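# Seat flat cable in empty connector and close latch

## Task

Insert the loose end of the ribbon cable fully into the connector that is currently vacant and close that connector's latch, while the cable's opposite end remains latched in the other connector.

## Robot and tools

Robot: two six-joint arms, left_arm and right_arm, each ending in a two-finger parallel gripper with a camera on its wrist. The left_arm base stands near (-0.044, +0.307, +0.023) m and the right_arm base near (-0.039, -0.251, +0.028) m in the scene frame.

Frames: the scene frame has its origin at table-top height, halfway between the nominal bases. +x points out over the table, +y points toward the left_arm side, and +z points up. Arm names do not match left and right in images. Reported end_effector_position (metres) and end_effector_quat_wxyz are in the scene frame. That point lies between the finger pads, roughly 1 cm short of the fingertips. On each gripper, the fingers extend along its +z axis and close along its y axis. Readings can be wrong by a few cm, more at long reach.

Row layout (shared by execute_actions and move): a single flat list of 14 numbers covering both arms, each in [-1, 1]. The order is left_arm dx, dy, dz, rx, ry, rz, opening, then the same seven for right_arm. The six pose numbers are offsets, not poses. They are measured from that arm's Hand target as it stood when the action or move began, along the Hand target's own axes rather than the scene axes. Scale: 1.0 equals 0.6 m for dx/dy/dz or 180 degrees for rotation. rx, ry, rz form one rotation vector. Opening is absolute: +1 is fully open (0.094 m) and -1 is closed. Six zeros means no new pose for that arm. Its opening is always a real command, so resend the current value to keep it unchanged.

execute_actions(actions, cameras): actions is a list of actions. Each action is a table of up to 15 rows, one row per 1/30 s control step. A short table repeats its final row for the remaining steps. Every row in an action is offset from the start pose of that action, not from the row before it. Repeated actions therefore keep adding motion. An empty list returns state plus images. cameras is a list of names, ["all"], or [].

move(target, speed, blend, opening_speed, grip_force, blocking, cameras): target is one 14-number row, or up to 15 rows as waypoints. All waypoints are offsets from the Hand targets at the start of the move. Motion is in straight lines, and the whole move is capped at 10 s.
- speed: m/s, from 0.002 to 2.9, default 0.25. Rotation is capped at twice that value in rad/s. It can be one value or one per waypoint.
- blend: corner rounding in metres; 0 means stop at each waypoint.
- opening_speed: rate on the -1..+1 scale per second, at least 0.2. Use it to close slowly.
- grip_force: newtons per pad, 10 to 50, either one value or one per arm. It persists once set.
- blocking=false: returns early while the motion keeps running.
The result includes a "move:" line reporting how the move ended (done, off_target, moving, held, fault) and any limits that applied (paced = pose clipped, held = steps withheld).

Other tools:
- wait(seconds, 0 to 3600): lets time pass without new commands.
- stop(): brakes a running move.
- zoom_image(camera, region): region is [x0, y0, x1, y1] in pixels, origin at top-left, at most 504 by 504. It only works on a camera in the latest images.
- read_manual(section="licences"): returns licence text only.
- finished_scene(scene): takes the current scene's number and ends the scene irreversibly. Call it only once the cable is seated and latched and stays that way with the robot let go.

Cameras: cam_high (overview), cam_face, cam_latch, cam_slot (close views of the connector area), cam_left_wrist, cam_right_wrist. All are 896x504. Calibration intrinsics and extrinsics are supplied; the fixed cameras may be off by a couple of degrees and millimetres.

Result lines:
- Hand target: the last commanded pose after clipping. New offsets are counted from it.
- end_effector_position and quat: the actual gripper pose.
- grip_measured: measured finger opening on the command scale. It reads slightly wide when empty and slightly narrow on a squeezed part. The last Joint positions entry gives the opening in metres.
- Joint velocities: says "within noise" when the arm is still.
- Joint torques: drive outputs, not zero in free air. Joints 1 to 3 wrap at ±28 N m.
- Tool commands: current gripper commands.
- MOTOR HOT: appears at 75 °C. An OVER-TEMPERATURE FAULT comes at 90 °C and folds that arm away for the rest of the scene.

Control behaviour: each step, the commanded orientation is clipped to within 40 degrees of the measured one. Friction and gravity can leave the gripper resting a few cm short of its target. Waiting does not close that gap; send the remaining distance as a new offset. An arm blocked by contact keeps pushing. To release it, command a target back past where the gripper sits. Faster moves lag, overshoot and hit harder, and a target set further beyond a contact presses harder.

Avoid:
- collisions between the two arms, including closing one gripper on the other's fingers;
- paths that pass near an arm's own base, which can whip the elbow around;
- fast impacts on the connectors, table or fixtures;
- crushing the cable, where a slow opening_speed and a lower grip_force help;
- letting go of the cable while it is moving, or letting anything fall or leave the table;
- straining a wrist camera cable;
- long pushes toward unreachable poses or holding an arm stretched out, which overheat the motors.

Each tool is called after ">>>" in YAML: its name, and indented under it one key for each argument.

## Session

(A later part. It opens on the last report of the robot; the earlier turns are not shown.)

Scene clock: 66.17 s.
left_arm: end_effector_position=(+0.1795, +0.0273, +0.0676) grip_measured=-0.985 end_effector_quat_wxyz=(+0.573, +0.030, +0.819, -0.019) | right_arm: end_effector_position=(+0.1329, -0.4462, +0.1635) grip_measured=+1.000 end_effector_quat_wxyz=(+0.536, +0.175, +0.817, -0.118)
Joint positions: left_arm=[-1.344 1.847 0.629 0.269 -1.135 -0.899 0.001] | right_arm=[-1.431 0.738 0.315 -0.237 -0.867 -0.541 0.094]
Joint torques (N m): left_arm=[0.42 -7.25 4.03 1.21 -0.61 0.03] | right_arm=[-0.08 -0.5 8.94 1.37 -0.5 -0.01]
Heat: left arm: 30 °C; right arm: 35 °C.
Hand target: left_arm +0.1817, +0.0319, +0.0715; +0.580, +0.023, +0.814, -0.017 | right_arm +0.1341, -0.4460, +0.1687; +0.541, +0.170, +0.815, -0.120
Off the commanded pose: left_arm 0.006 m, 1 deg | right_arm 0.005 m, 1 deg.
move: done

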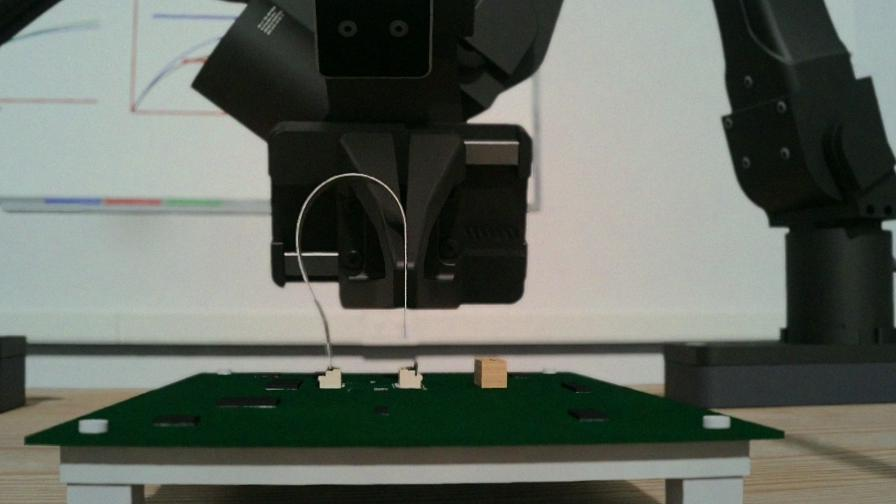

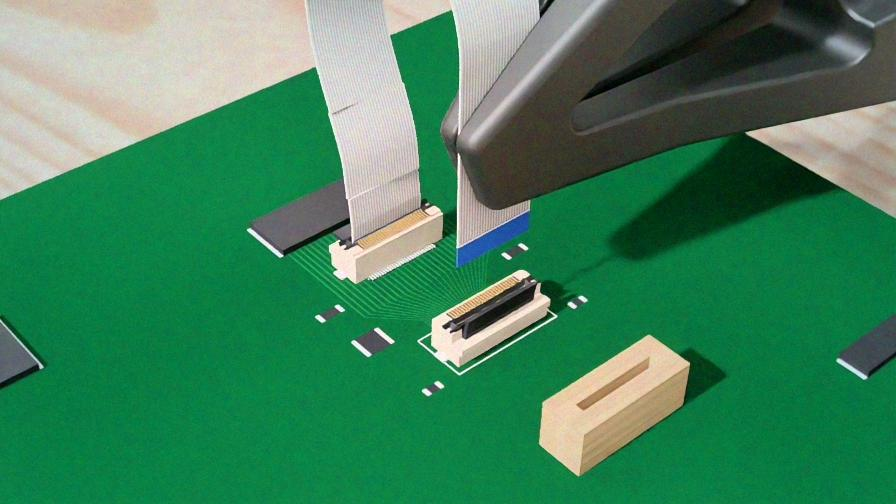

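>>> zoom_image:
  camera: "cam_slot"
  region: [430, 260, 550, 345]

>>> zoom_image:
  camera: "cam_slot"
  region: [325, 190, 455, 290]

>>> zoom_image:
  camera: "cam_latch"
  region: [390, 350, 435, 395]

>>> zoom_image:
  camera: "cam_latch"
  region: [310, 350, 355, 395]

Scaled by 4.200 from the camera's image (finer frame: 1280x720).

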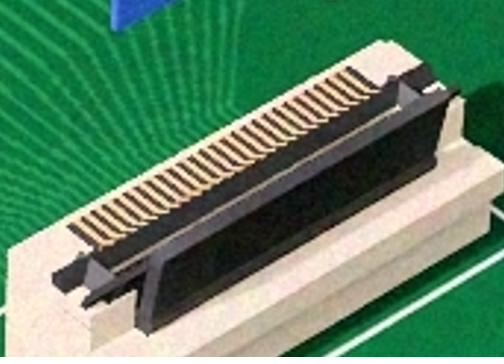

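Scaled by 3.877 from the camera's image (finer frame: 1280x720).

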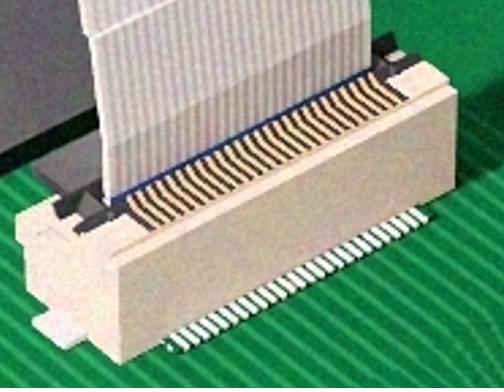

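Scaled by 11.200 from the camera's image (finer frame: 1280x720).

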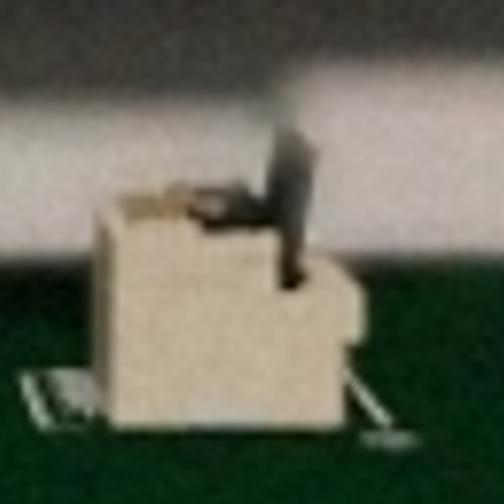

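Scaled by 11.200 from the camera's image (finer frame: 1280x720).

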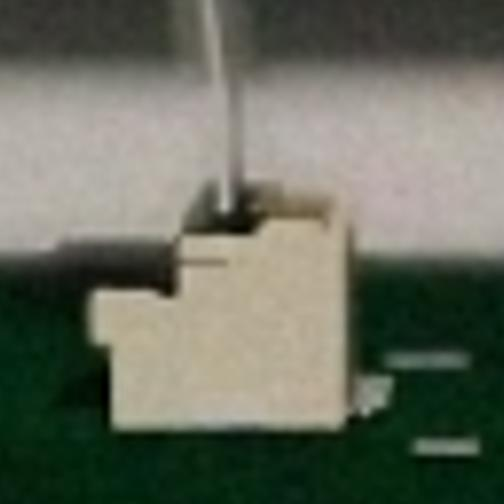

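>>> move:
  target: [0.0071,0.0018,0.005,0,0,0,-1,0,0,0,0,0,0,1]
  speed: 0.04

Scene clock: 71.43 s.
left_arm: end_effector_position=(+0.1814, +0.0275, +0.0686) grip_measured=-0.985 end_effector_quat_wxyz=(+0.576, +0.025, +0.817, -0.025) | right_arm: end_effector_position=(+0.1329, -0.4462, +0.1635) grip_measured=+1.000 end_effector_quat_wxyz=(+0.536, +0.175, +0.817, -0.118)
Joint positions: left_arm=[-1.338 1.847 0.618 0.308 -1.135 -0.886 0.001] | right_arm=[-1.431 0.738 0.315 -0.237 -0.867 -0.541 0.094]
Joint torques (N m): left_arm=[0.35 -5.81 4.04 1.24 -0.57 0.04] | right_arm=[-0.05 -0.46 8.92 1.38 -0.47 0]
Heat: left arm: 30 °C; right arm: 35 °C.
Hand target: left_arm +0.1832, +0.0329, +0.0664; +0.580, +0.023, +0.814, -0.017 | right_arm +0.1341, -0.4460, +0.1687; +0.541, +0.170, +0.815, -0.120
Off the commanded pose: left_arm 0.006 m, 1 deg | right_arm 0.005 m, 1 deg.
move: done

>>> move:
  target: [0.0055,0.0005,0.0005,0,0,0.003,-1,0,0,0,0,0,0,1]
  speed: 0.04

Scene clock: 72.50 s.
left_arm: end_effector_position=(+0.1815, +0.0270, +0.0663) grip_measured=-0.985 end_effector_quat_wxyz=(+0.576, +0.027, +0.817, -0.024) | right_arm: end_effector_position=(+0.1329, -0.4462, +0.1635) grip_measured=+1.000 end_effector_quat_wxyz=(+0.536, +0.175, +0.817, -0.118)
Joint positions: left_arm=[-1.338 1.858 0.618 0.319 -1.135 -0.881 0.001] | right_arm=[-1.431 0.738 0.315 -0.237 -0.867 -0.541 0.094]
Joint torques (N m): left_arm=[0.23 -5.75 3.7 1.21 -0.57 0.03] | right_arm=[-0.09 -0.49 8.87 1.38 -0.47 -0.02]
Heat: left arm: 30 °C; right arm: 35 °C.
Hand target: left_arm +0.1824, +0.0333, +0.0633; +0.581, +0.027, +0.814, -0.014 | right_arm +0.1341, -0.4460, +0.1687; +0.541, +0.170, +0.815, -0.120
Off the commanded pose: left_arm 0.007 m, 1 deg | right_arm 0.005 m, 1 deg.
move: done

>>> move:
  target: [0.0053,0.0028,-0.0053,0,0,0.002,-1,0,0,0,0,0,0,1]
  speed: 0.04
  cameras: ["cam_latch","cam_slot"]

>>> zoom_image:
  camera: "cam_latch"
  region: [380, 320, 450, 390]

>>> zoom_image:
  camera: "cam_slot"
  region: [420, 220, 560, 350]

Scene clock: 73.87 s.
left_arm: end_effector_position=(+0.1799, +0.0301, +0.0638) grip_measured=-0.985 end_effector_quat_wxyz=(+0.575, +0.030, +0.818, -0.021) | right_arm: end_effector_position=(+0.1329, -0.4462, +0.1635) grip_measured=+1.000 end_effector_quat_wxyz=(+0.536, +0.175, +0.817, -0.118)
Joint positions: left_arm=[-1.341 1.858 0.606 0.32 -1.135 -0.882 0.001] | right_arm=[-1.431 0.738 0.315 -0.237 -0.867 -0.541 0.094]
Joint torques (N m): left_arm=[-0.55 -5.61 4.01 1.11 -0.64 -0.11] | right_arm=[-0.09 -0.49 8.87 1.37 -0.46 0]
Heat: left arm: 30 °C; right arm: 35 °C.
Hand target: left_arm +0.1784, +0.0352, +0.0613; +0.580, +0.030, +0.814, -0.012 | right_arm +0.1341, -0.4460, +0.1687; +0.541, +0.170, +0.815, -0.120
Off the commanded pose: left_arm 0.006 m, 1 deg | right_arm 0.005 m, 1 deg.
move: done

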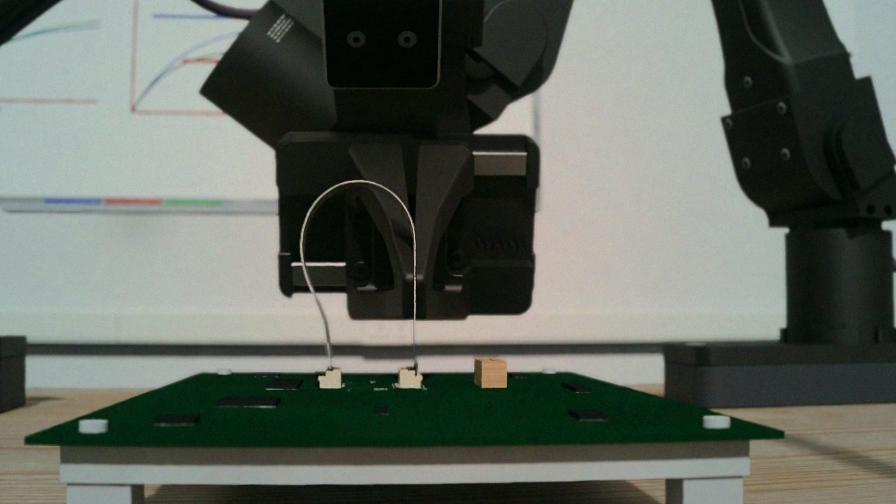

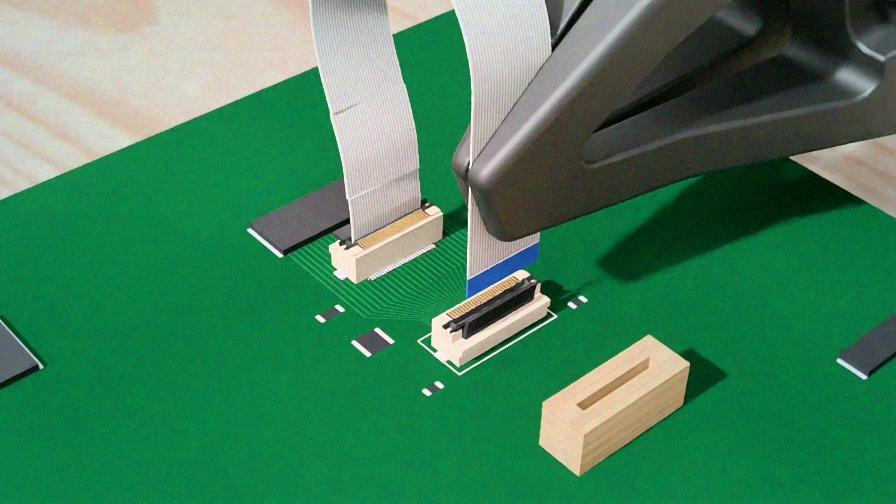

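Scaled by 7.200 from the camera's image (finer frame: 1280x720).

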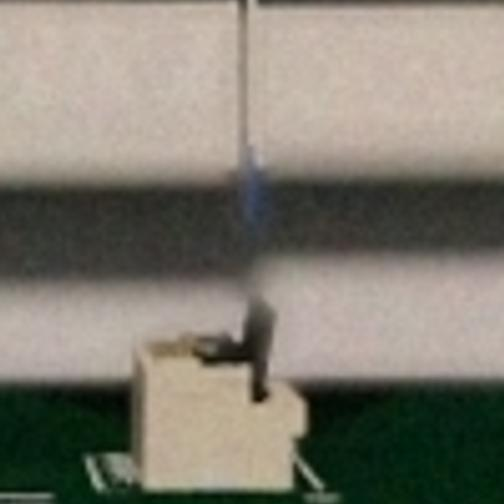

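Scaled by 3.600 from the camera's image (finer frame: 1280x720).

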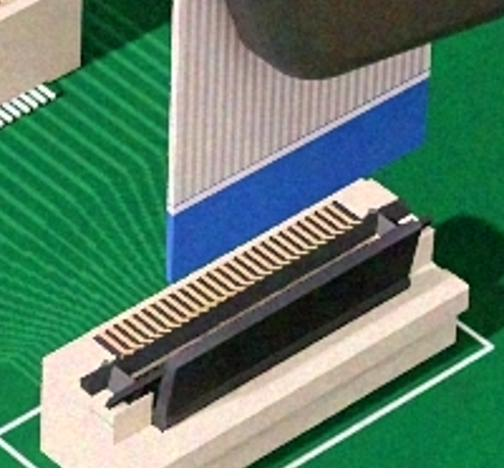

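>>> move:
  target: [-0.0027,-0.0027,0.008,0,0,-0.006,-1,0,0,0,0,0,0,1]
  speed: 0.04

Scene clock: 79.93 s.
left_arm: end_effector_position=(+0.1814, +0.0297, +0.0627) grip_measured=-0.985 end_effector_quat_wxyz=(+0.576, +0.026, +0.817, -0.023) | right_arm: end_effector_position=(+0.1329, -0.4462, +0.1635) grip_measured=+1.000 end_effector_quat_wxyz=(+0.536, +0.175, +0.817, -0.118)
Joint positions: left_arm=[-1.337 1.867 0.606 0.339 -1.136 -0.883 0.001] | right_arm=[-1.431 0.738 0.315 -0.237 -0.867 -0.541 0.094]
Joint torques (N m): left_arm=[0.4 -5.75 4.44 1.24 -0.56 0.01] | right_arm=[-0.13 -0.51 8.9 1.37 -0.48 -0.01]
Heat: left arm: 30 °C; right arm: 35 °C.
Hand target: left_arm +0.1834, +0.0333, +0.0612; +0.580, +0.022, +0.814, -0.017 | right_arm +0.1341, -0.4460, +0.1687; +0.541, +0.170, +0.815, -0.120
Off the commanded pose: left_arm 0.004 m, 1 deg | right_arm 0.005 m, 1 deg.
move: done

>>> move:
  target: [-0.0005,-0.0045,0,0,0,-0.002,-1,0,0,0,0,0,0,1]
  speed: 0.04
  cameras: ["cam_latch","cam_slot"]

>>> zoom_image:
  camera: "cam_latch"
  region: [380, 320, 450, 390]

>>> zoom_image:
  camera: "cam_slot"
  region: [420, 220, 560, 350]

Scene clock: 81.23 s.
left_arm: end_effector_position=(+0.1813, +0.0301, +0.0610) grip_measured=-0.985 end_effector_quat_wxyz=(+0.575, +0.028, +0.817, -0.021) | right_arm: end_effector_position=(+0.1329, -0.4462, +0.1635) grip_measured=+1.000 end_effector_quat_wxyz=(+0.536, +0.175, +0.817, -0.118)
Joint positions: left_arm=[-1.337 1.873 0.606 0.339 -1.136 -0.883 0.001] | right_arm=[-1.431 0.738 0.315 -0.237 -0.867 -0.541 0.094]
Joint torques (N m): left_arm=[0.17 -5.74 5.52 1.15 -0.56 -0.1] | right_arm=[-0.09 -0.51 8.95 1.38 -0.48 -0.02]
Heat: left arm: 30 °C; right arm: 35 °C.
Hand target: left_arm +0.1834, +0.0306, +0.0615; +0.580, +0.019, +0.814, -0.019 | right_arm +0.1341, -0.4460, +0.1687; +0.541, +0.170, +0.815, -0.120
Off the commanded pose: left_arm 0.002 m, 1 deg | right_arm 0.005 m, 1 deg.
move: done

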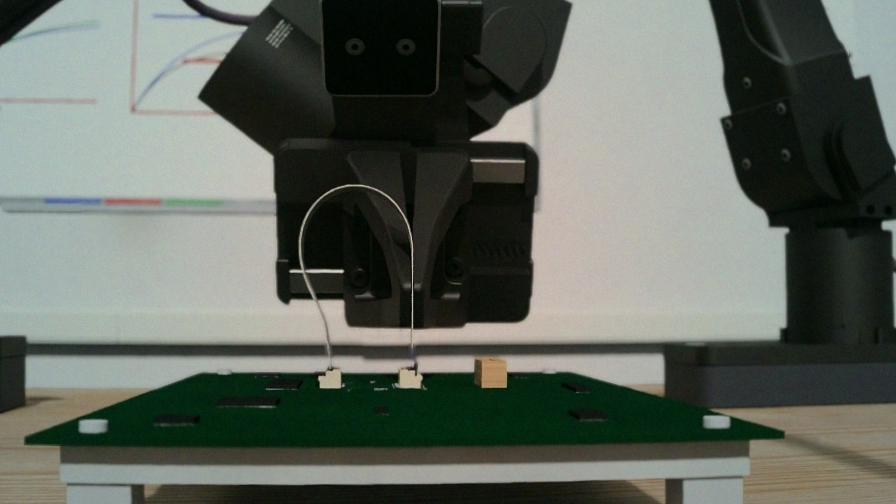

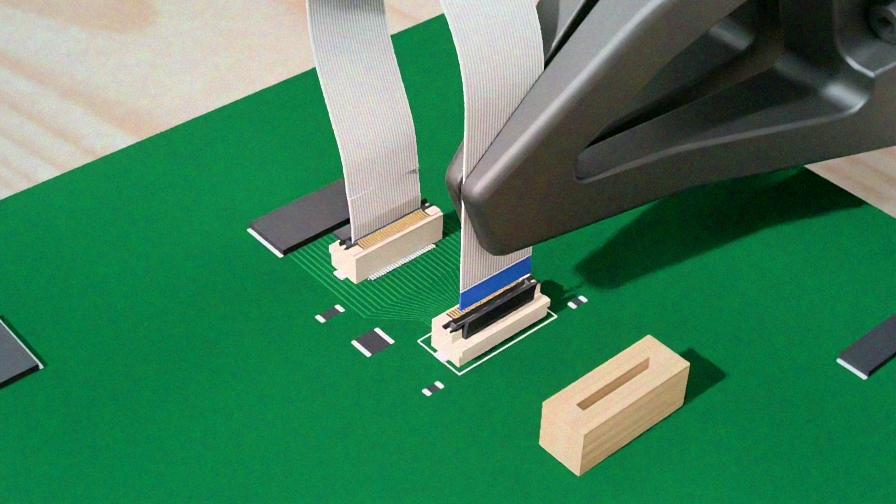

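Scaled by 7.200 from the camera's image (finer frame: 1280x720).

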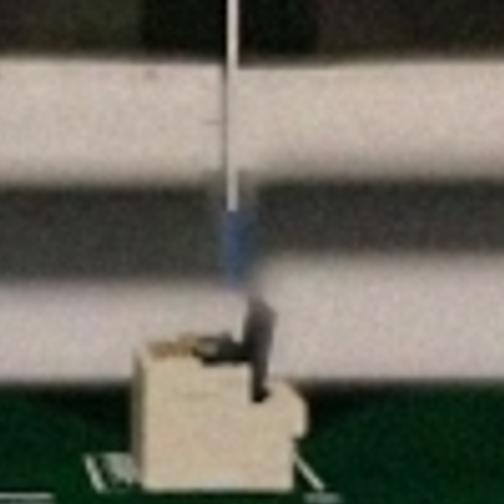

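Scaled by 3.600 from the camera's image (finer frame: 1280x720).

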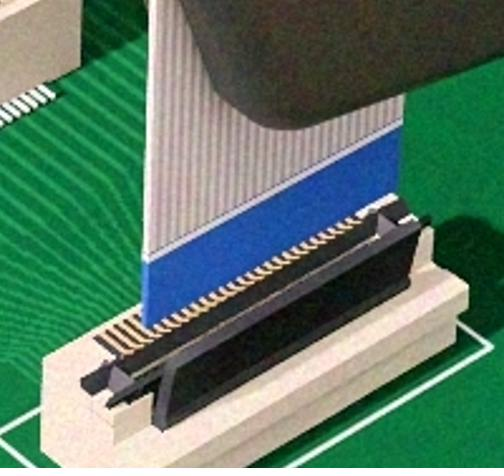

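>>> move:
  target: [-0.0015,-0.005,-0.0003,0,0,0,-1,0,0,0,0,0,0,1]
  speed: 0.04
  cameras: ["cam_latch","cam_slot"]

>>> zoom_image:
  camera: "cam_latch"
  region: [380, 320, 450, 390]

>>> zoom_image:
  camera: "cam_slot"
  region: [420, 220, 560, 350]

Scene clock: 82.93 s.
left_arm: end_effector_position=(+0.1813, +0.0301, +0.0610) grip_measured=-0.985 end_effector_quat_wxyz=(+0.575, +0.027, +0.817, -0.021) | right_arm: end_effector_position=(+0.1329, -0.4462, +0.1635) grip_measured=+1.000 end_effector_quat_wxyz=(+0.536, +0.175, +0.817, -0.118)
Joint positions: left_arm=[-1.337 1.873 0.606 0.339 -1.136 -0.883 0.001] | right_arm=[-1.431 0.738 0.315 -0.237 -0.867 -0.541 0.094]
Joint torques (N m): left_arm=[0.03 -5.5 6.76 1.02 -0.59 -0.11] | right_arm=[-0.1 -0.46 8.87 1.38 -0.47 -0.02]
Heat: left arm: 30 °C; right arm: 35 °C.
Hand target: left_arm +0.1833, +0.0276, +0.0625; +0.580, +0.019, +0.814, -0.019 | right_arm +0.1341, -0.4460, +0.1687; +0.541, +0.170, +0.815, -0.120
Off the commanded pose: left_arm 0.004 m, 1 deg | right_arm 0.005 m, 1 deg.
move: done

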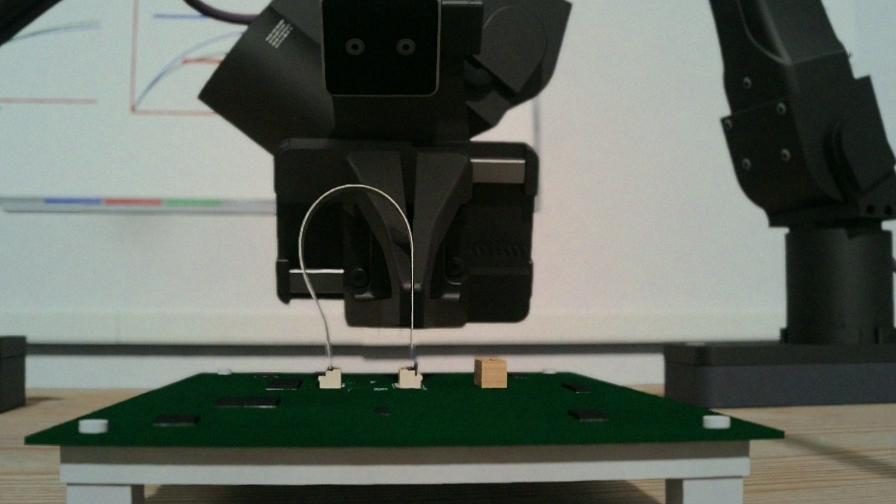

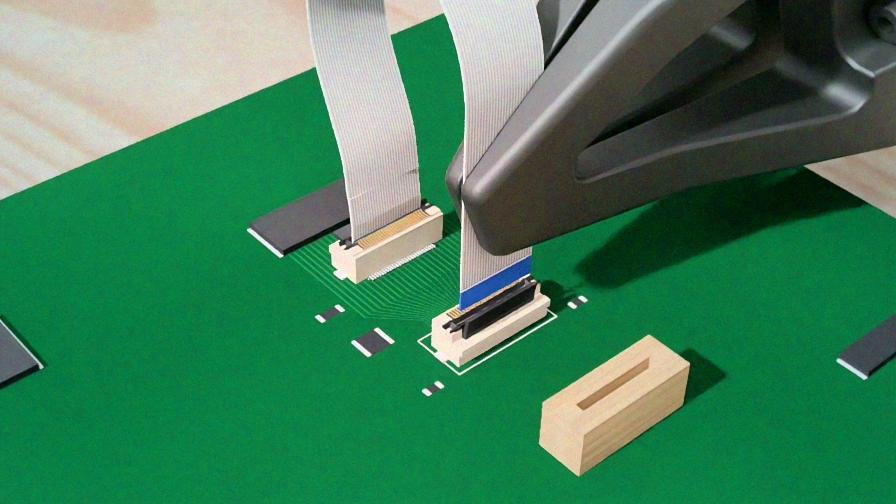

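Scaled by 7.200 from the camera's image (finer frame: 1280x720).

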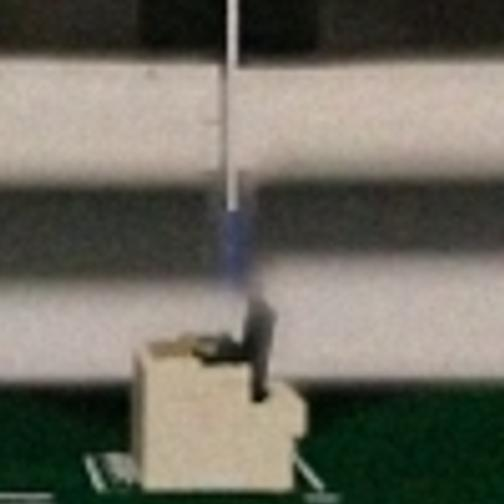

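Scaled by 3.600 from the camera's image (finer frame: 1280x720).

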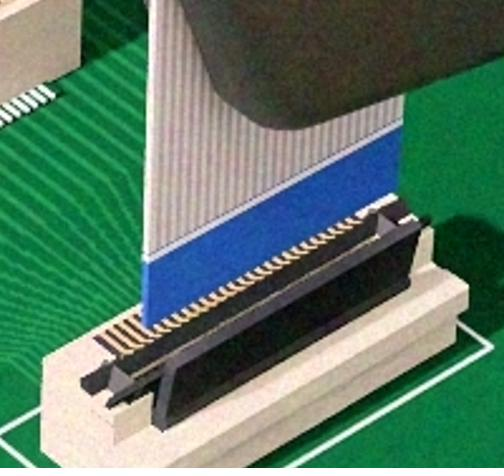

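>>> move:
  target: [0,-0.0035,0,0,0,0,-1,0,0,0,0,0,0,1]
  speed: 0.04

Scene clock: 83.77 s.
left_arm: end_effector_position=(+0.1811, +0.0310, +0.0584) grip_measured=-0.985 end_effector_quat_wxyz=(+0.574, +0.029, +0.818, -0.018) | right_arm: end_effector_position=(+0.1329, -0.4462, +0.1635) grip_measured=+1.000 end_effector_quat_wxyz=(+0.536, +0.175, +0.817, -0.118)
Joint positions: left_arm=[-1.337 1.881 0.606 0.337 -1.136 -0.887 0.001] | right_arm=[-1.431 0.738 0.315 -0.237 -0.867 -0.541 0.094]
Joint torques (N m): left_arm=[-0.05 -5.76 7.66 0.95 -0.59 -0.09] | right_arm=[-0.03 -0.49 8.85 1.37 -0.47 -0.01]
Heat: left arm: 30 °C; right arm: 35 °C.
Hand target: left_arm +0.1832, +0.0255, +0.0625; +0.580, +0.019, +0.814, -0.019 | right_arm +0.1341, -0.4460, +0.1687; +0.541, +0.170, +0.815, -0.120
Off the commanded pose: left_arm 0.007 m, 1 deg | right_arm 0.005 m, 1 deg.
move: done

>>> move:
  target: [-0.004,-0.0025,-0.0016,0,0,0,-1,0,0,0,0,0,0,1]
  speed: 0.04

Scene clock: 85.20 s.
left_arm: end_effector_position=(+0.1814, +0.0296, +0.0592) grip_measured=-0.985 end_effector_quat_wxyz=(+0.573, +0.030, +0.819, -0.016) | right_arm: end_effector_position=(+0.1329, -0.4462, +0.1635) grip_measured=+1.000 end_effector_quat_wxyz=(+0.536, +0.175, +0.817, -0.118)
Joint positions: left_arm=[-1.337 1.881 0.618 0.317 -1.136 -0.89 0.001] | right_arm=[-1.431 0.738 0.315 -0.237 -0.867 -0.541 0.094]
Joint torques (N m): left_arm=[-0.25 -6.39 7.38 0.95 -0.61 -0.11] | right_arm=[-0.13 -0.46 8.9 1.38 -0.47 0]
Heat: left arm: 30 °C; right arm: 35 °C.
Hand target: left_arm +0.1830, +0.0241, +0.0651; +0.580, +0.019, +0.814, -0.019 | right_arm +0.1341, -0.4460, +0.1687; +0.541, +0.170, +0.815, -0.120
Off the commanded pose: left_arm 0.008 m, 2 deg | right_arm 0.005 m, 1 deg.
move: done

>>> move:
  target: [-0.002,-0.0025,-0.0008,0,0,-0.005,-1,0,0,0,0,0,0,1]
  speed: 0.04
  cameras: ["cam_latch","cam_slot"]

>>> zoom_image:
  camera: "cam_latch"
  region: [380, 320, 450, 390]

>>> zoom_image:
  camera: "cam_slot"
  region: [420, 220, 560, 350]

Scene clock: 86.60 s.
left_arm: end_effector_position=(+0.1816, +0.0285, +0.0598) grip_measured=-0.985 end_effector_quat_wxyz=(+0.573, +0.023, +0.819, -0.019) | right_arm: end_effector_position=(+0.1329, -0.4462, +0.1635) grip_measured=+1.000 end_effector_quat_wxyz=(+0.536, +0.175, +0.817, -0.118)
Joint positions: left_arm=[-1.337 1.881 0.625 0.304 -1.136 -0.909 0.001] | right_arm=[-1.431 0.738 0.315 -0.237 -0.867 -0.541 0.094]
Joint torques (N m): left_arm=[-0.39 -6.52 7.43 0.96 -0.62 -0.15] | right_arm=[-0.08 -0.46 8.9 1.38 -0.47 0]
Heat: left arm: 30 °C; right arm: 35 °C.
Hand target: left_arm +0.1829, +0.0226, +0.0664; +0.580, +0.013, +0.814, -0.024 | right_arm +0.1341, -0.4460, +0.1687; +0.541, +0.170, +0.815, -0.120
Off the commanded pose: left_arm 0.009 m, 2 deg | right_arm 0.005 m, 1 deg.
move: done

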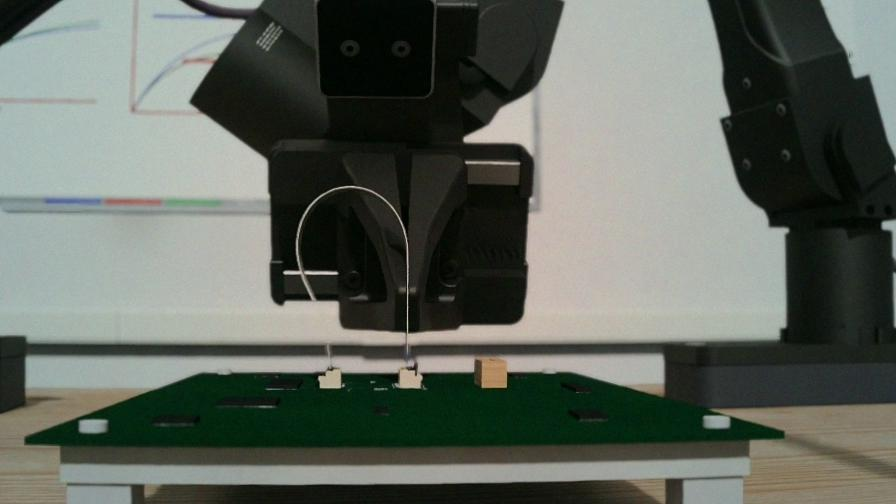

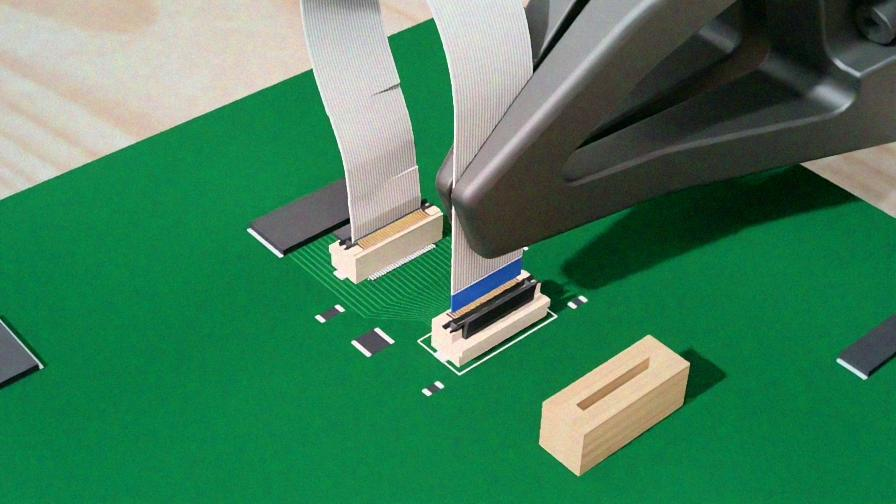

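Scaled by 7.200 from the camera's image (finer frame: 1280x720).

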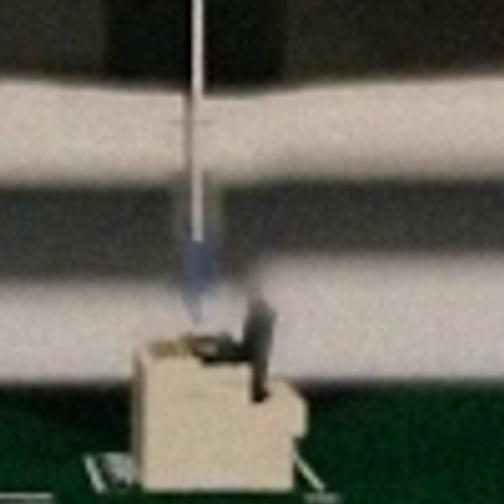

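Scaled by 3.600 from the camera's image (finer frame: 1280x720).

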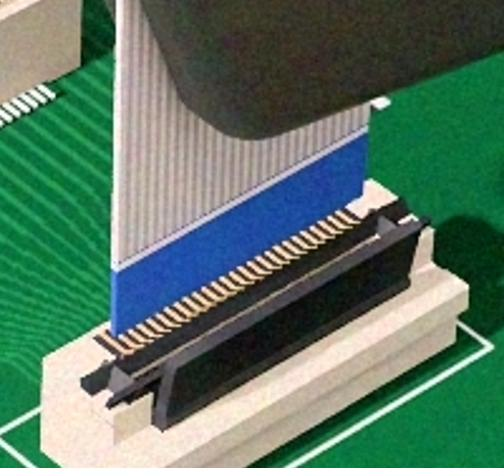

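>>> move:
  target: [0.004,0.0022,0.0014,0,0,0,-1,0,0,0,0,0,0,1]
  speed: 0.04

Scene clock: 88.37 s.
left_arm: end_effector_position=(+0.1816, +0.0286, +0.0597) grip_measured=-0.985 end_effector_quat_wxyz=(+0.573, +0.023, +0.819, -0.019) | right_arm: end_effector_position=(+0.1329, -0.4462, +0.1635) grip_measured=+1.000 end_effector_quat_wxyz=(+0.536, +0.175, +0.817, -0.118)
Joint positions: left_arm=[-1.337 1.881 0.625 0.304 -1.136 -0.909 0.001] | right_arm=[-1.431 0.738 0.315 -0.237 -0.867 -0.541 0.094]
Joint torques (N m): left_arm=[-0.24 -5.94 6.75 1.12 -0.61 -0.1] | right_arm=[-0.06 -0.46 8.91 1.38 -0.47 -0.01]
Heat: left arm: 30 °C; right arm: 35 °C.
Hand target: left_arm +0.1829, +0.0239, +0.0638; +0.580, +0.013, +0.814, -0.024 | right_arm +0.1341, -0.4460, +0.1687; +0.541, +0.170, +0.815, -0.120
Off the commanded pose: left_arm 0.006 m, 2 deg | right_arm 0.005 m, 1 deg.
move: done

>>> move:
  target: [0.0035,0.0005,0.0011,0,0,0,-1,0,0,0,0,0,0,1]
  speed: 0.04

Scene clock: 89.23 s.
left_arm: end_effector_position=(+0.1816, +0.0288, +0.0585) grip_measured=-0.985 end_effector_quat_wxyz=(+0.573, +0.024, +0.819, -0.018) | right_arm: end_effector_position=(+0.1329, -0.4462, +0.1635) grip_measured=+1.000 end_effector_quat_wxyz=(+0.536, +0.175, +0.817, -0.118)
Joint positions: left_arm=[-1.337 1.886 0.625 0.307 -1.137 -0.91 0.001] | right_arm=[-1.431 0.738 0.315 -0.237 -0.867 -0.541 0.094]
Joint torques (N m): left_arm=[-0.24 -5.71 6.46 1.19 -0.59 -0.11] | right_arm=[-0.09 -0.49 8.87 1.38 -0.48 -0.01]
Heat: left arm: 30 °C; right arm: 35 °C.
Hand target: left_arm +0.1829, +0.0241, +0.0616; +0.580, +0.013, +0.814, -0.024 | right_arm +0.1341, -0.4460, +0.1687; +0.541, +0.170, +0.815, -0.120
Off the commanded pose: left_arm 0.006 m, 2 deg | right_arm 0.005 m, 1 deg.
move: done

>>> move:
  target: [0,0.004,0,0,0,0.002,-1,0,0,0,0,0,0,1]
  speed: 0.04
  cameras: ["cam_latch","cam_slot"]

>>> zoom_image:
  camera: "cam_latch"
  region: [380, 320, 450, 390]

>>> zoom_image:
  camera: "cam_slot"
  region: [420, 220, 560, 350]

Scene clock: 90.33 s.
left_arm: end_effector_position=(+0.1818, +0.0282, +0.0590) grip_measured=-0.985 end_effector_quat_wxyz=(+0.573, +0.022, +0.819, -0.020) | right_arm: end_effector_position=(+0.1329, -0.4462, +0.1635) grip_measured=+1.000 end_effector_quat_wxyz=(+0.536, +0.175, +0.817, -0.118)
Joint positions: left_arm=[-1.337 1.886 0.625 0.312 -1.137 -0.91 0.001] | right_arm=[-1.431 0.738 0.315 -0.237 -0.867 -0.541 0.094]
Joint torques (N m): left_arm=[-0.12 -6.06 5.45 1.24 -0.57 -0.02] | right_arm=[-0.12 -0.49 8.94 1.39 -0.47 0.01]
Heat: left arm: 30 °C; right arm: 35 °C.
Hand target: left_arm +0.1830, +0.0265, +0.0615; +0.580, +0.016, +0.814, -0.022 | right_arm +0.1341, -0.4460, +0.1687; +0.541, +0.170, +0.815, -0.120
Off the commanded pose: left_arm 0.003 m, 1 deg | right_arm 0.005 m, 1 deg.
move: done

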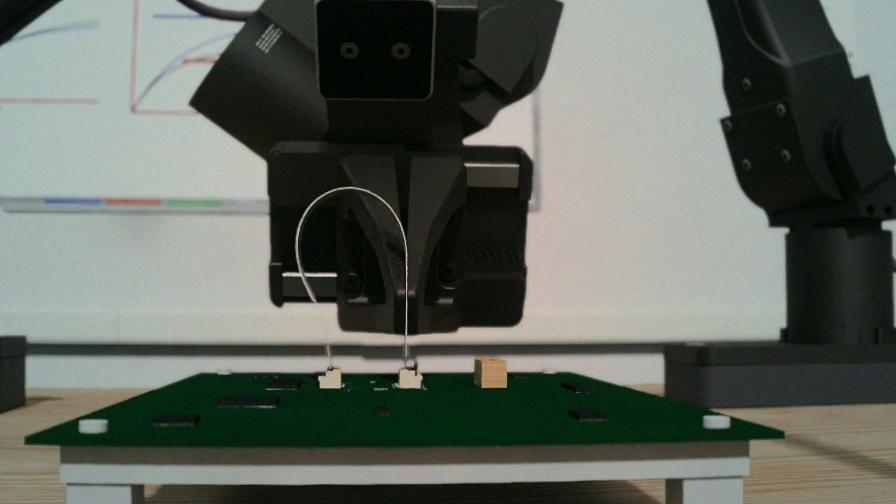

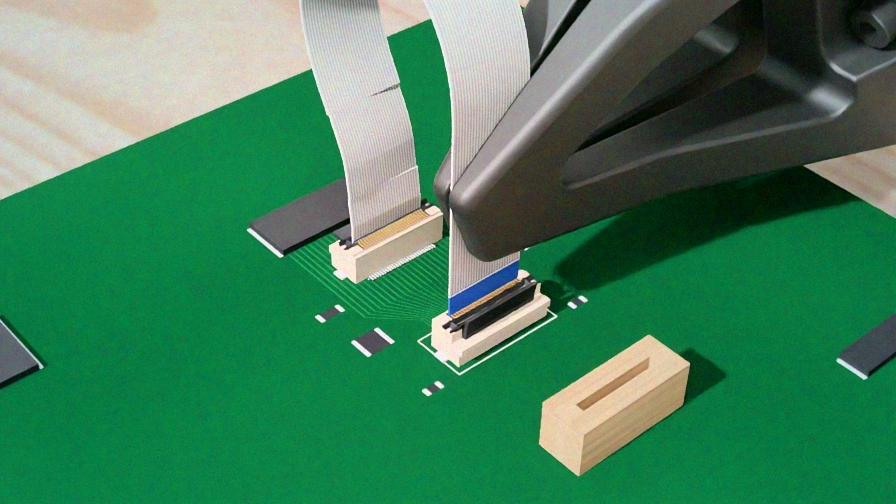

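Scaled by 7.200 from the camera's image (finer frame: 1280x720).

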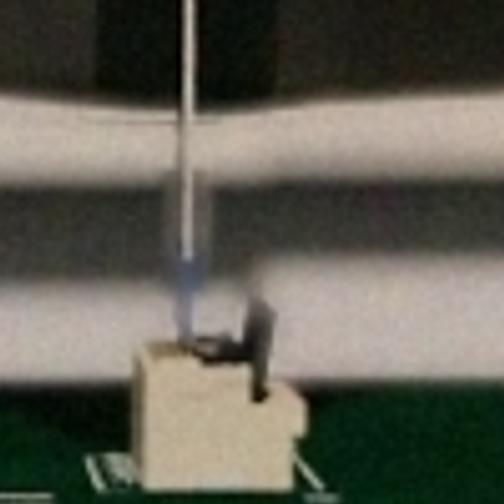

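Scaled by 3.600 from the camera's image (finer frame: 1280x720).

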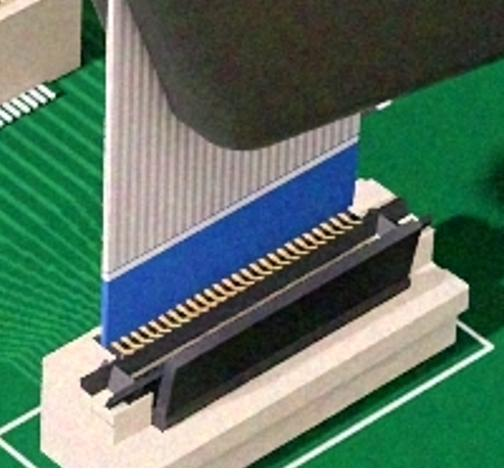

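>>> move:
  target: [-0.0016,0.005,-0.0006,0,0,0.002,-1,0,0,0,0,0,0,1]
  speed: 0.04

Scene clock: 91.73 s.
left_arm: end_effector_position=(+0.1819, +0.0275, +0.0595) grip_measured=-0.985 end_effector_quat_wxyz=(+0.574, +0.023, +0.818, -0.020) | right_arm: end_effector_position=(+0.1329, -0.4462, +0.1635) grip_measured=+1.000 end_effector_quat_wxyz=(+0.536, +0.175, +0.817, -0.118)
Joint positions: left_arm=[-1.337 1.886 0.625 0.318 -1.137 -0.904 0.001] | right_arm=[-1.431 0.738 0.315 -0.237 -0.867 -0.541 0.094]
Joint torques (N m): left_arm=[0.17 -6.97 4.31 1.22 -0.57 0.02] | right_arm=[-0.06 -0.51 8.91 1.37 -0.47 -0.01]
Heat: left arm: 30 °C; right arm: 35 °C.
Hand target: left_arm +0.1831, +0.0295, +0.0625; +0.580, +0.018, +0.814, -0.020 | right_arm +0.1341, -0.4460, +0.1687; +0.541, +0.170, +0.815, -0.120
Off the commanded pose: left_arm 0.004 m, 1 deg | right_arm 0.005 m, 1 deg.
move: done

>>> move:
  target: [-0.0016,0.0032,-0.0006,0,0,0.001,-1,0,0,0,0,0,0,1]
  speed: 0.04

Scene clock: 92.50 s.
left_arm: end_effector_position=(+0.1820, +0.0272, +0.0597) grip_measured=-0.985 end_effector_quat_wxyz=(+0.574, +0.025, +0.818, -0.019) | right_arm: end_effector_position=(+0.1329, -0.4462, +0.1635) grip_measured=+1.000 end_effector_quat_wxyz=(+0.536, +0.175, +0.817, -0.118)
Joint positions: left_arm=[-1.337 1.886 0.625 0.32 -1.137 -0.897 0.001] | right_arm=[-1.431 0.738 0.315 -0.237 -0.867 -0.541 0.094]
Joint torques (N m): left_arm=[0.23 -7.65 3.6 1.26 -0.57 0.05] | right_arm=[-0.1 -0.49 8.88 1.37 -0.46 -0.01]
Heat: left arm: 30 °C; right arm: 35 °C.
Hand target: left_arm +0.1832, +0.0314, +0.0635; +0.580, +0.019, +0.814, -0.019 | right_arm +0.1341, -0.4460, +0.1687; +0.541, +0.170, +0.815, -0.120
Off the commanded pose: left_arm 0.006 m, 1 deg | right_arm 0.005 m, 1 deg.
move: done

>>> move:
  target: [-0.001,0.002,-0.0003,0,0,0,-1,0,0,0,0,0,0,1]
  speed: 0.04

Scene clock: 93.37 s.
left_arm: end_effector_position=(+0.1816, +0.0292, +0.0585) grip_measured=-0.985 end_effector_quat_wxyz=(+0.574, +0.027, +0.818, -0.017) | right_arm: end_effector_position=(+0.1329, -0.4462, +0.1635) grip_measured=+1.000 end_effector_quat_wxyz=(+0.536, +0.175, +0.817, -0.118)
Joint positions: left_arm=[-1.337 1.886 0.618 0.325 -1.137 -0.894 0.001] | right_arm=[-1.431 0.738 0.315 -0.237 -0.867 -0.541 0.094]
Joint torques (N m): left_arm=[0.29 -8.03 3.75 1.2 -0.56 0.04] | right_arm=[-0.12 -0.54 8.88 1.38 -0.48 0]
Heat: left arm: 30 °C; right arm: 35 °C.
Hand target: left_arm +0.1833, +0.0326, +0.0641; +0.580, +0.019, +0.814, -0.019 | right_arm +0.1341, -0.4460, +0.1687; +0.541, +0.170, +0.815, -0.120
Off the commanded pose: left_arm 0.007 m, 1 deg | right_arm 0.005 m, 1 deg.
move: done

>>> execute_actions:
  actions: []
  cameras: ["cam_latch","cam_slot"]

>>> zoom_image:
  camera: "cam_latch"
  region: [380, 320, 450, 390]

>>> zoom_image:
  camera: "cam_slot"
  region: [420, 220, 560, 350]

Scene clock: 93.80 s.
left_arm: end_effector_position=(+0.1816, +0.0292, +0.0585) grip_measured=-0.985 end_effector_quat_wxyz=(+0.574, +0.027, +0.818, -0.017) | right_arm: end_effector_position=(+0.1329, -0.4462, +0.1635) grip_measured=+1.000 end_effector_quat_wxyz=(+0.536, +0.175, +0.817, -0.118)
Joint positions: left_arm=[-1.337 1.886 0.618 0.325 -1.137 -0.894 0.001] | right_arm=[-1.431 0.738 0.315 -0.237 -0.867 -0.541 0.094]
Joint velocities: within noise
Joint torques (N m): left_arm=[0.28 -8.06 3.78 1.21 -0.56 0.05] | right_arm=[-0.06 -0.5 8.87 1.38 -0.46 0]
Heat: left arm: 30 °C; right arm: 35 °C.
Hand target: left_arm +0.1833, +0.0326, +0.0641; +0.580, +0.019, +0.814, -0.019 | right_arm +0.1341, -0.4460, +0.1687; +0.541, +0.170, +0.815, -0.120
Tool commands: left_gripper/opening=-1.0 right_gripper/opening=+1.0
Off the commanded pose: left_arm 0.007 m, 1 deg | right_arm 0.005 m, 1 deg.
Images, in order (width x height): cam_latch 896x504, cam_slot 896x504.

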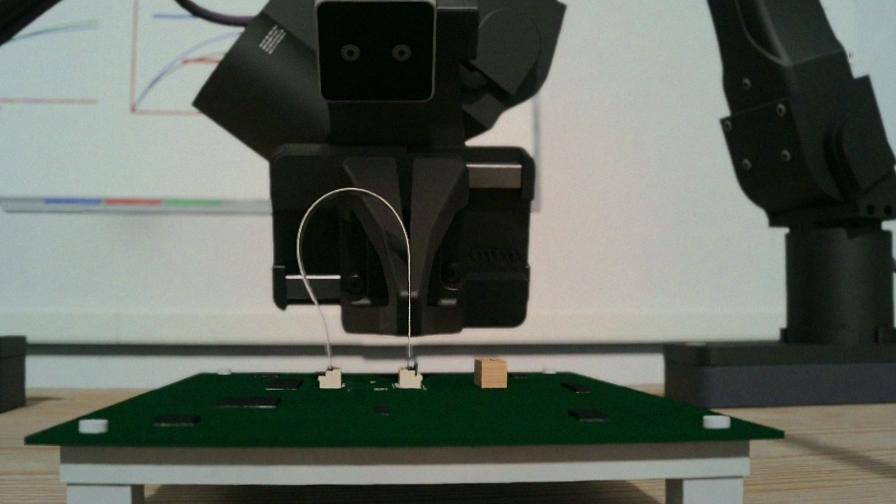

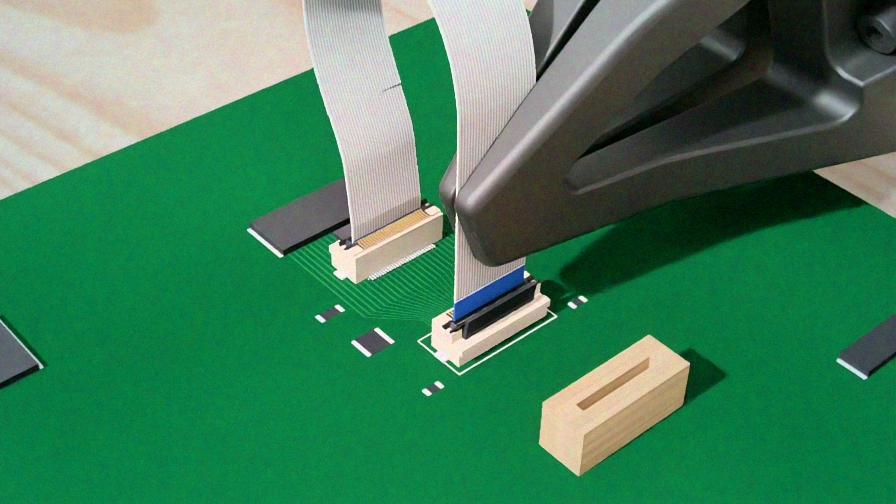

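Scaled by 7.200 from the camera's image (finer frame: 1280x720).

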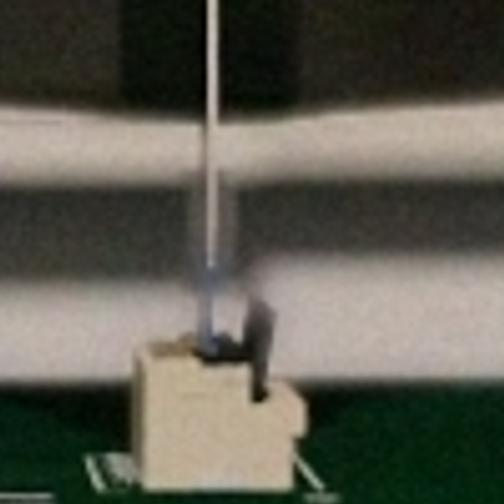

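Scaled by 3.600 from the camera's image (finer frame: 1280x720).

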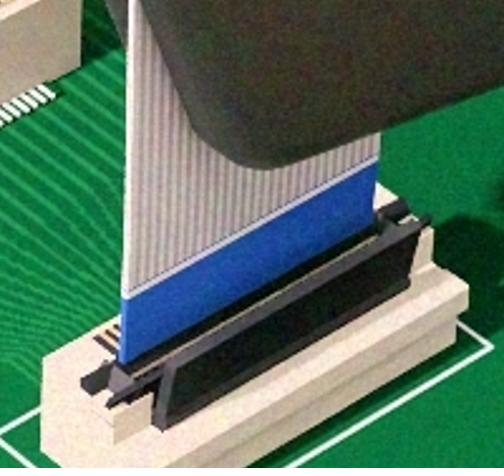

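>>> move:
  target: [0.0065,0,0.0022,0,0,0,-1,0,0,0,0,0,0,1]
  speed: 0.03

>>> move:
  target: [0.0035,0,0.0011,0,0,0,-1,0,0,0,0,0,0,1]
  speed: 0.03
  cameras: ["cam_latch","cam_slot"]

>>> zoom_image:
  camera: "cam_latch"
  region: [380, 320, 450, 390]

>>> zoom_image:
  camera: "cam_slot"
  region: [420, 220, 560, 350]

Scene clock: 95.80 s.
left_arm: end_effector_position=(+0.1820, +0.0274, +0.0599) grip_measured=-0.985 end_effector_quat_wxyz=(+0.576, +0.023, +0.817, -0.024) | right_arm: end_effector_position=(+0.1329, -0.4462, +0.1635) grip_measured=+1.000 end_effector_quat_wxyz=(+0.536, +0.175, +0.817, -0.118)
Joint positions: left_arm=[-1.337 1.886 0.618 0.341 -1.137 -0.894 0.001] | right_arm=[-1.431 0.738 0.315 -0.237 -0.867 -0.541 0.094]
Joint torques (N m): left_arm=[0.29 -6.71 3.6 1.26 -0.55 0.02] | right_arm=[-0.1 -0.49 8.85 1.39 -0.47 -0.01]
Heat: left arm: 30 °C; right arm: 35 °C.
Hand target: left_arm +0.1833, +0.0326, +0.0600; +0.580, +0.019, +0.814, -0.019 | right_arm +0.1341, -0.4460, +0.1687; +0.541, +0.170, +0.815, -0.120
Off the commanded pose: left_arm 0.005 m, 1 deg | right_arm 0.005 m, 1 deg.
move: done

Scene clock: 96.37 s.
left_arm: end_effector_position=(+0.1822, +0.0262, +0.0608) grip_measured=-0.985 end_effector_quat_wxyz=(+0.577, +0.020, +0.816, -0.028) | right_arm: end_effector_position=(+0.1329, -0.4462, +0.1635) grip_measured=+1.000 end_effector_quat_wxyz=(+0.536, +0.175, +0.817, -0.118)
Joint positions: left_arm=[-1.337 1.886 0.618 0.351 -1.137 -0.894 0.001] | right_arm=[-1.431 0.738 0.315 -0.237 -0.867 -0.541 0.094]
Joint torques (N m): left_arm=[0.31 -6.01 3.43 1.27 -0.54 0.03] | right_arm=[-0.03 -0.47 8.87 1.38 -0.46 0]
Heat: left arm: 30 °C; right arm: 35 °C.
Hand target: left_arm +0.1832, +0.0325, +0.0578; +0.580, +0.019, +0.814, -0.019 | right_arm +0.1341, -0.4460, +0.1687; +0.541, +0.170, +0.815, -0.120
Off the commanded pose: left_arm 0.007 m, 1 deg | right_arm 0.005 m, 1 deg.
move: done

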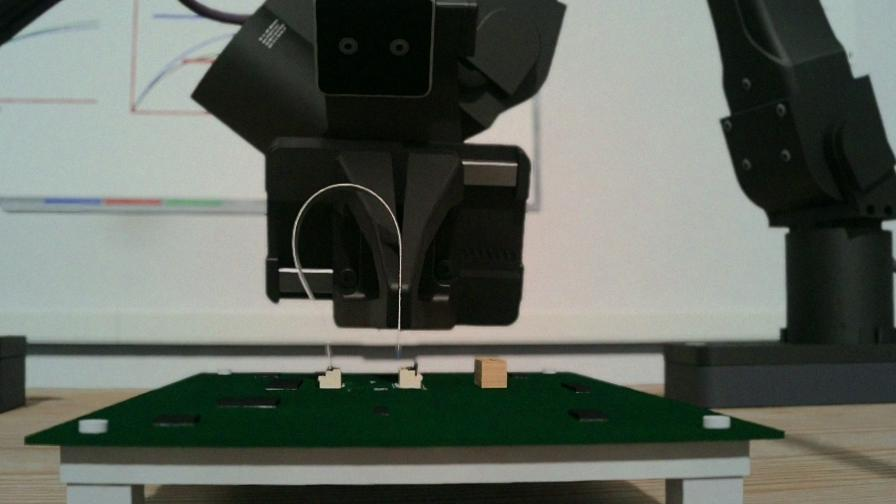

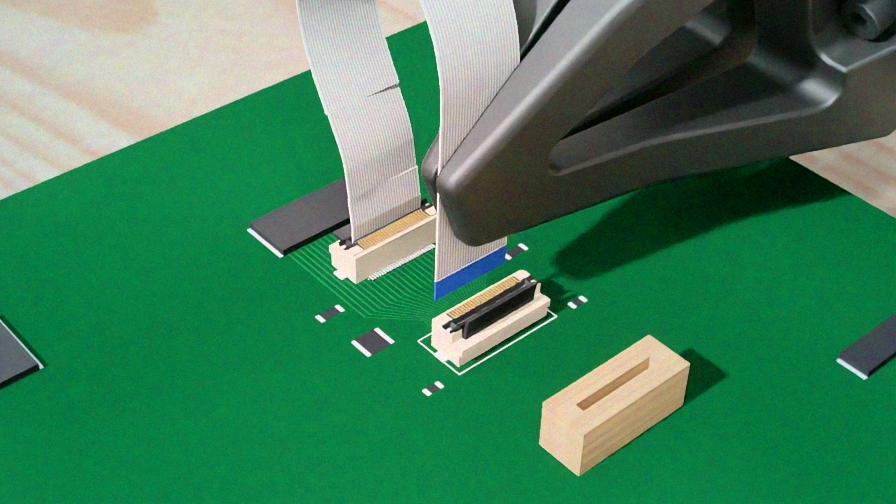

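Scaled by 7.200 from the camera's image (finer frame: 1280x720).

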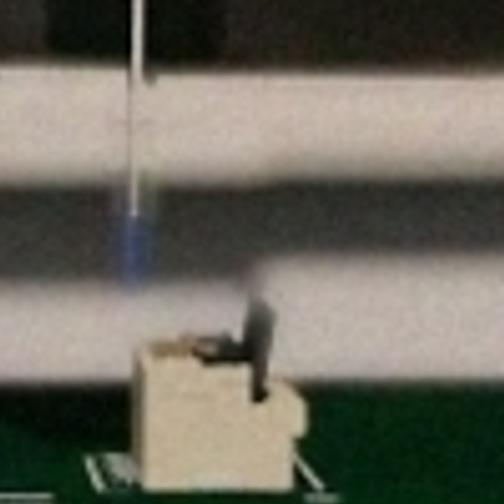

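Scaled by 3.600 from the camera's image (finer frame: 1280x720).

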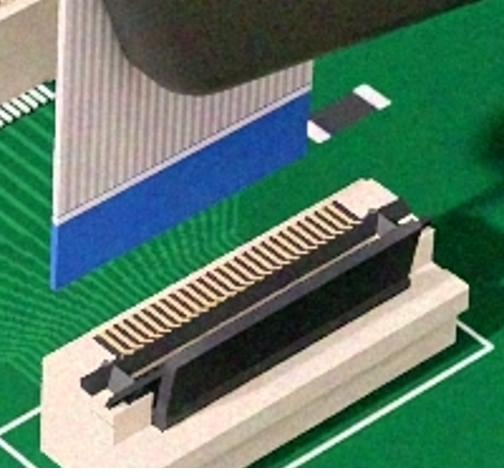

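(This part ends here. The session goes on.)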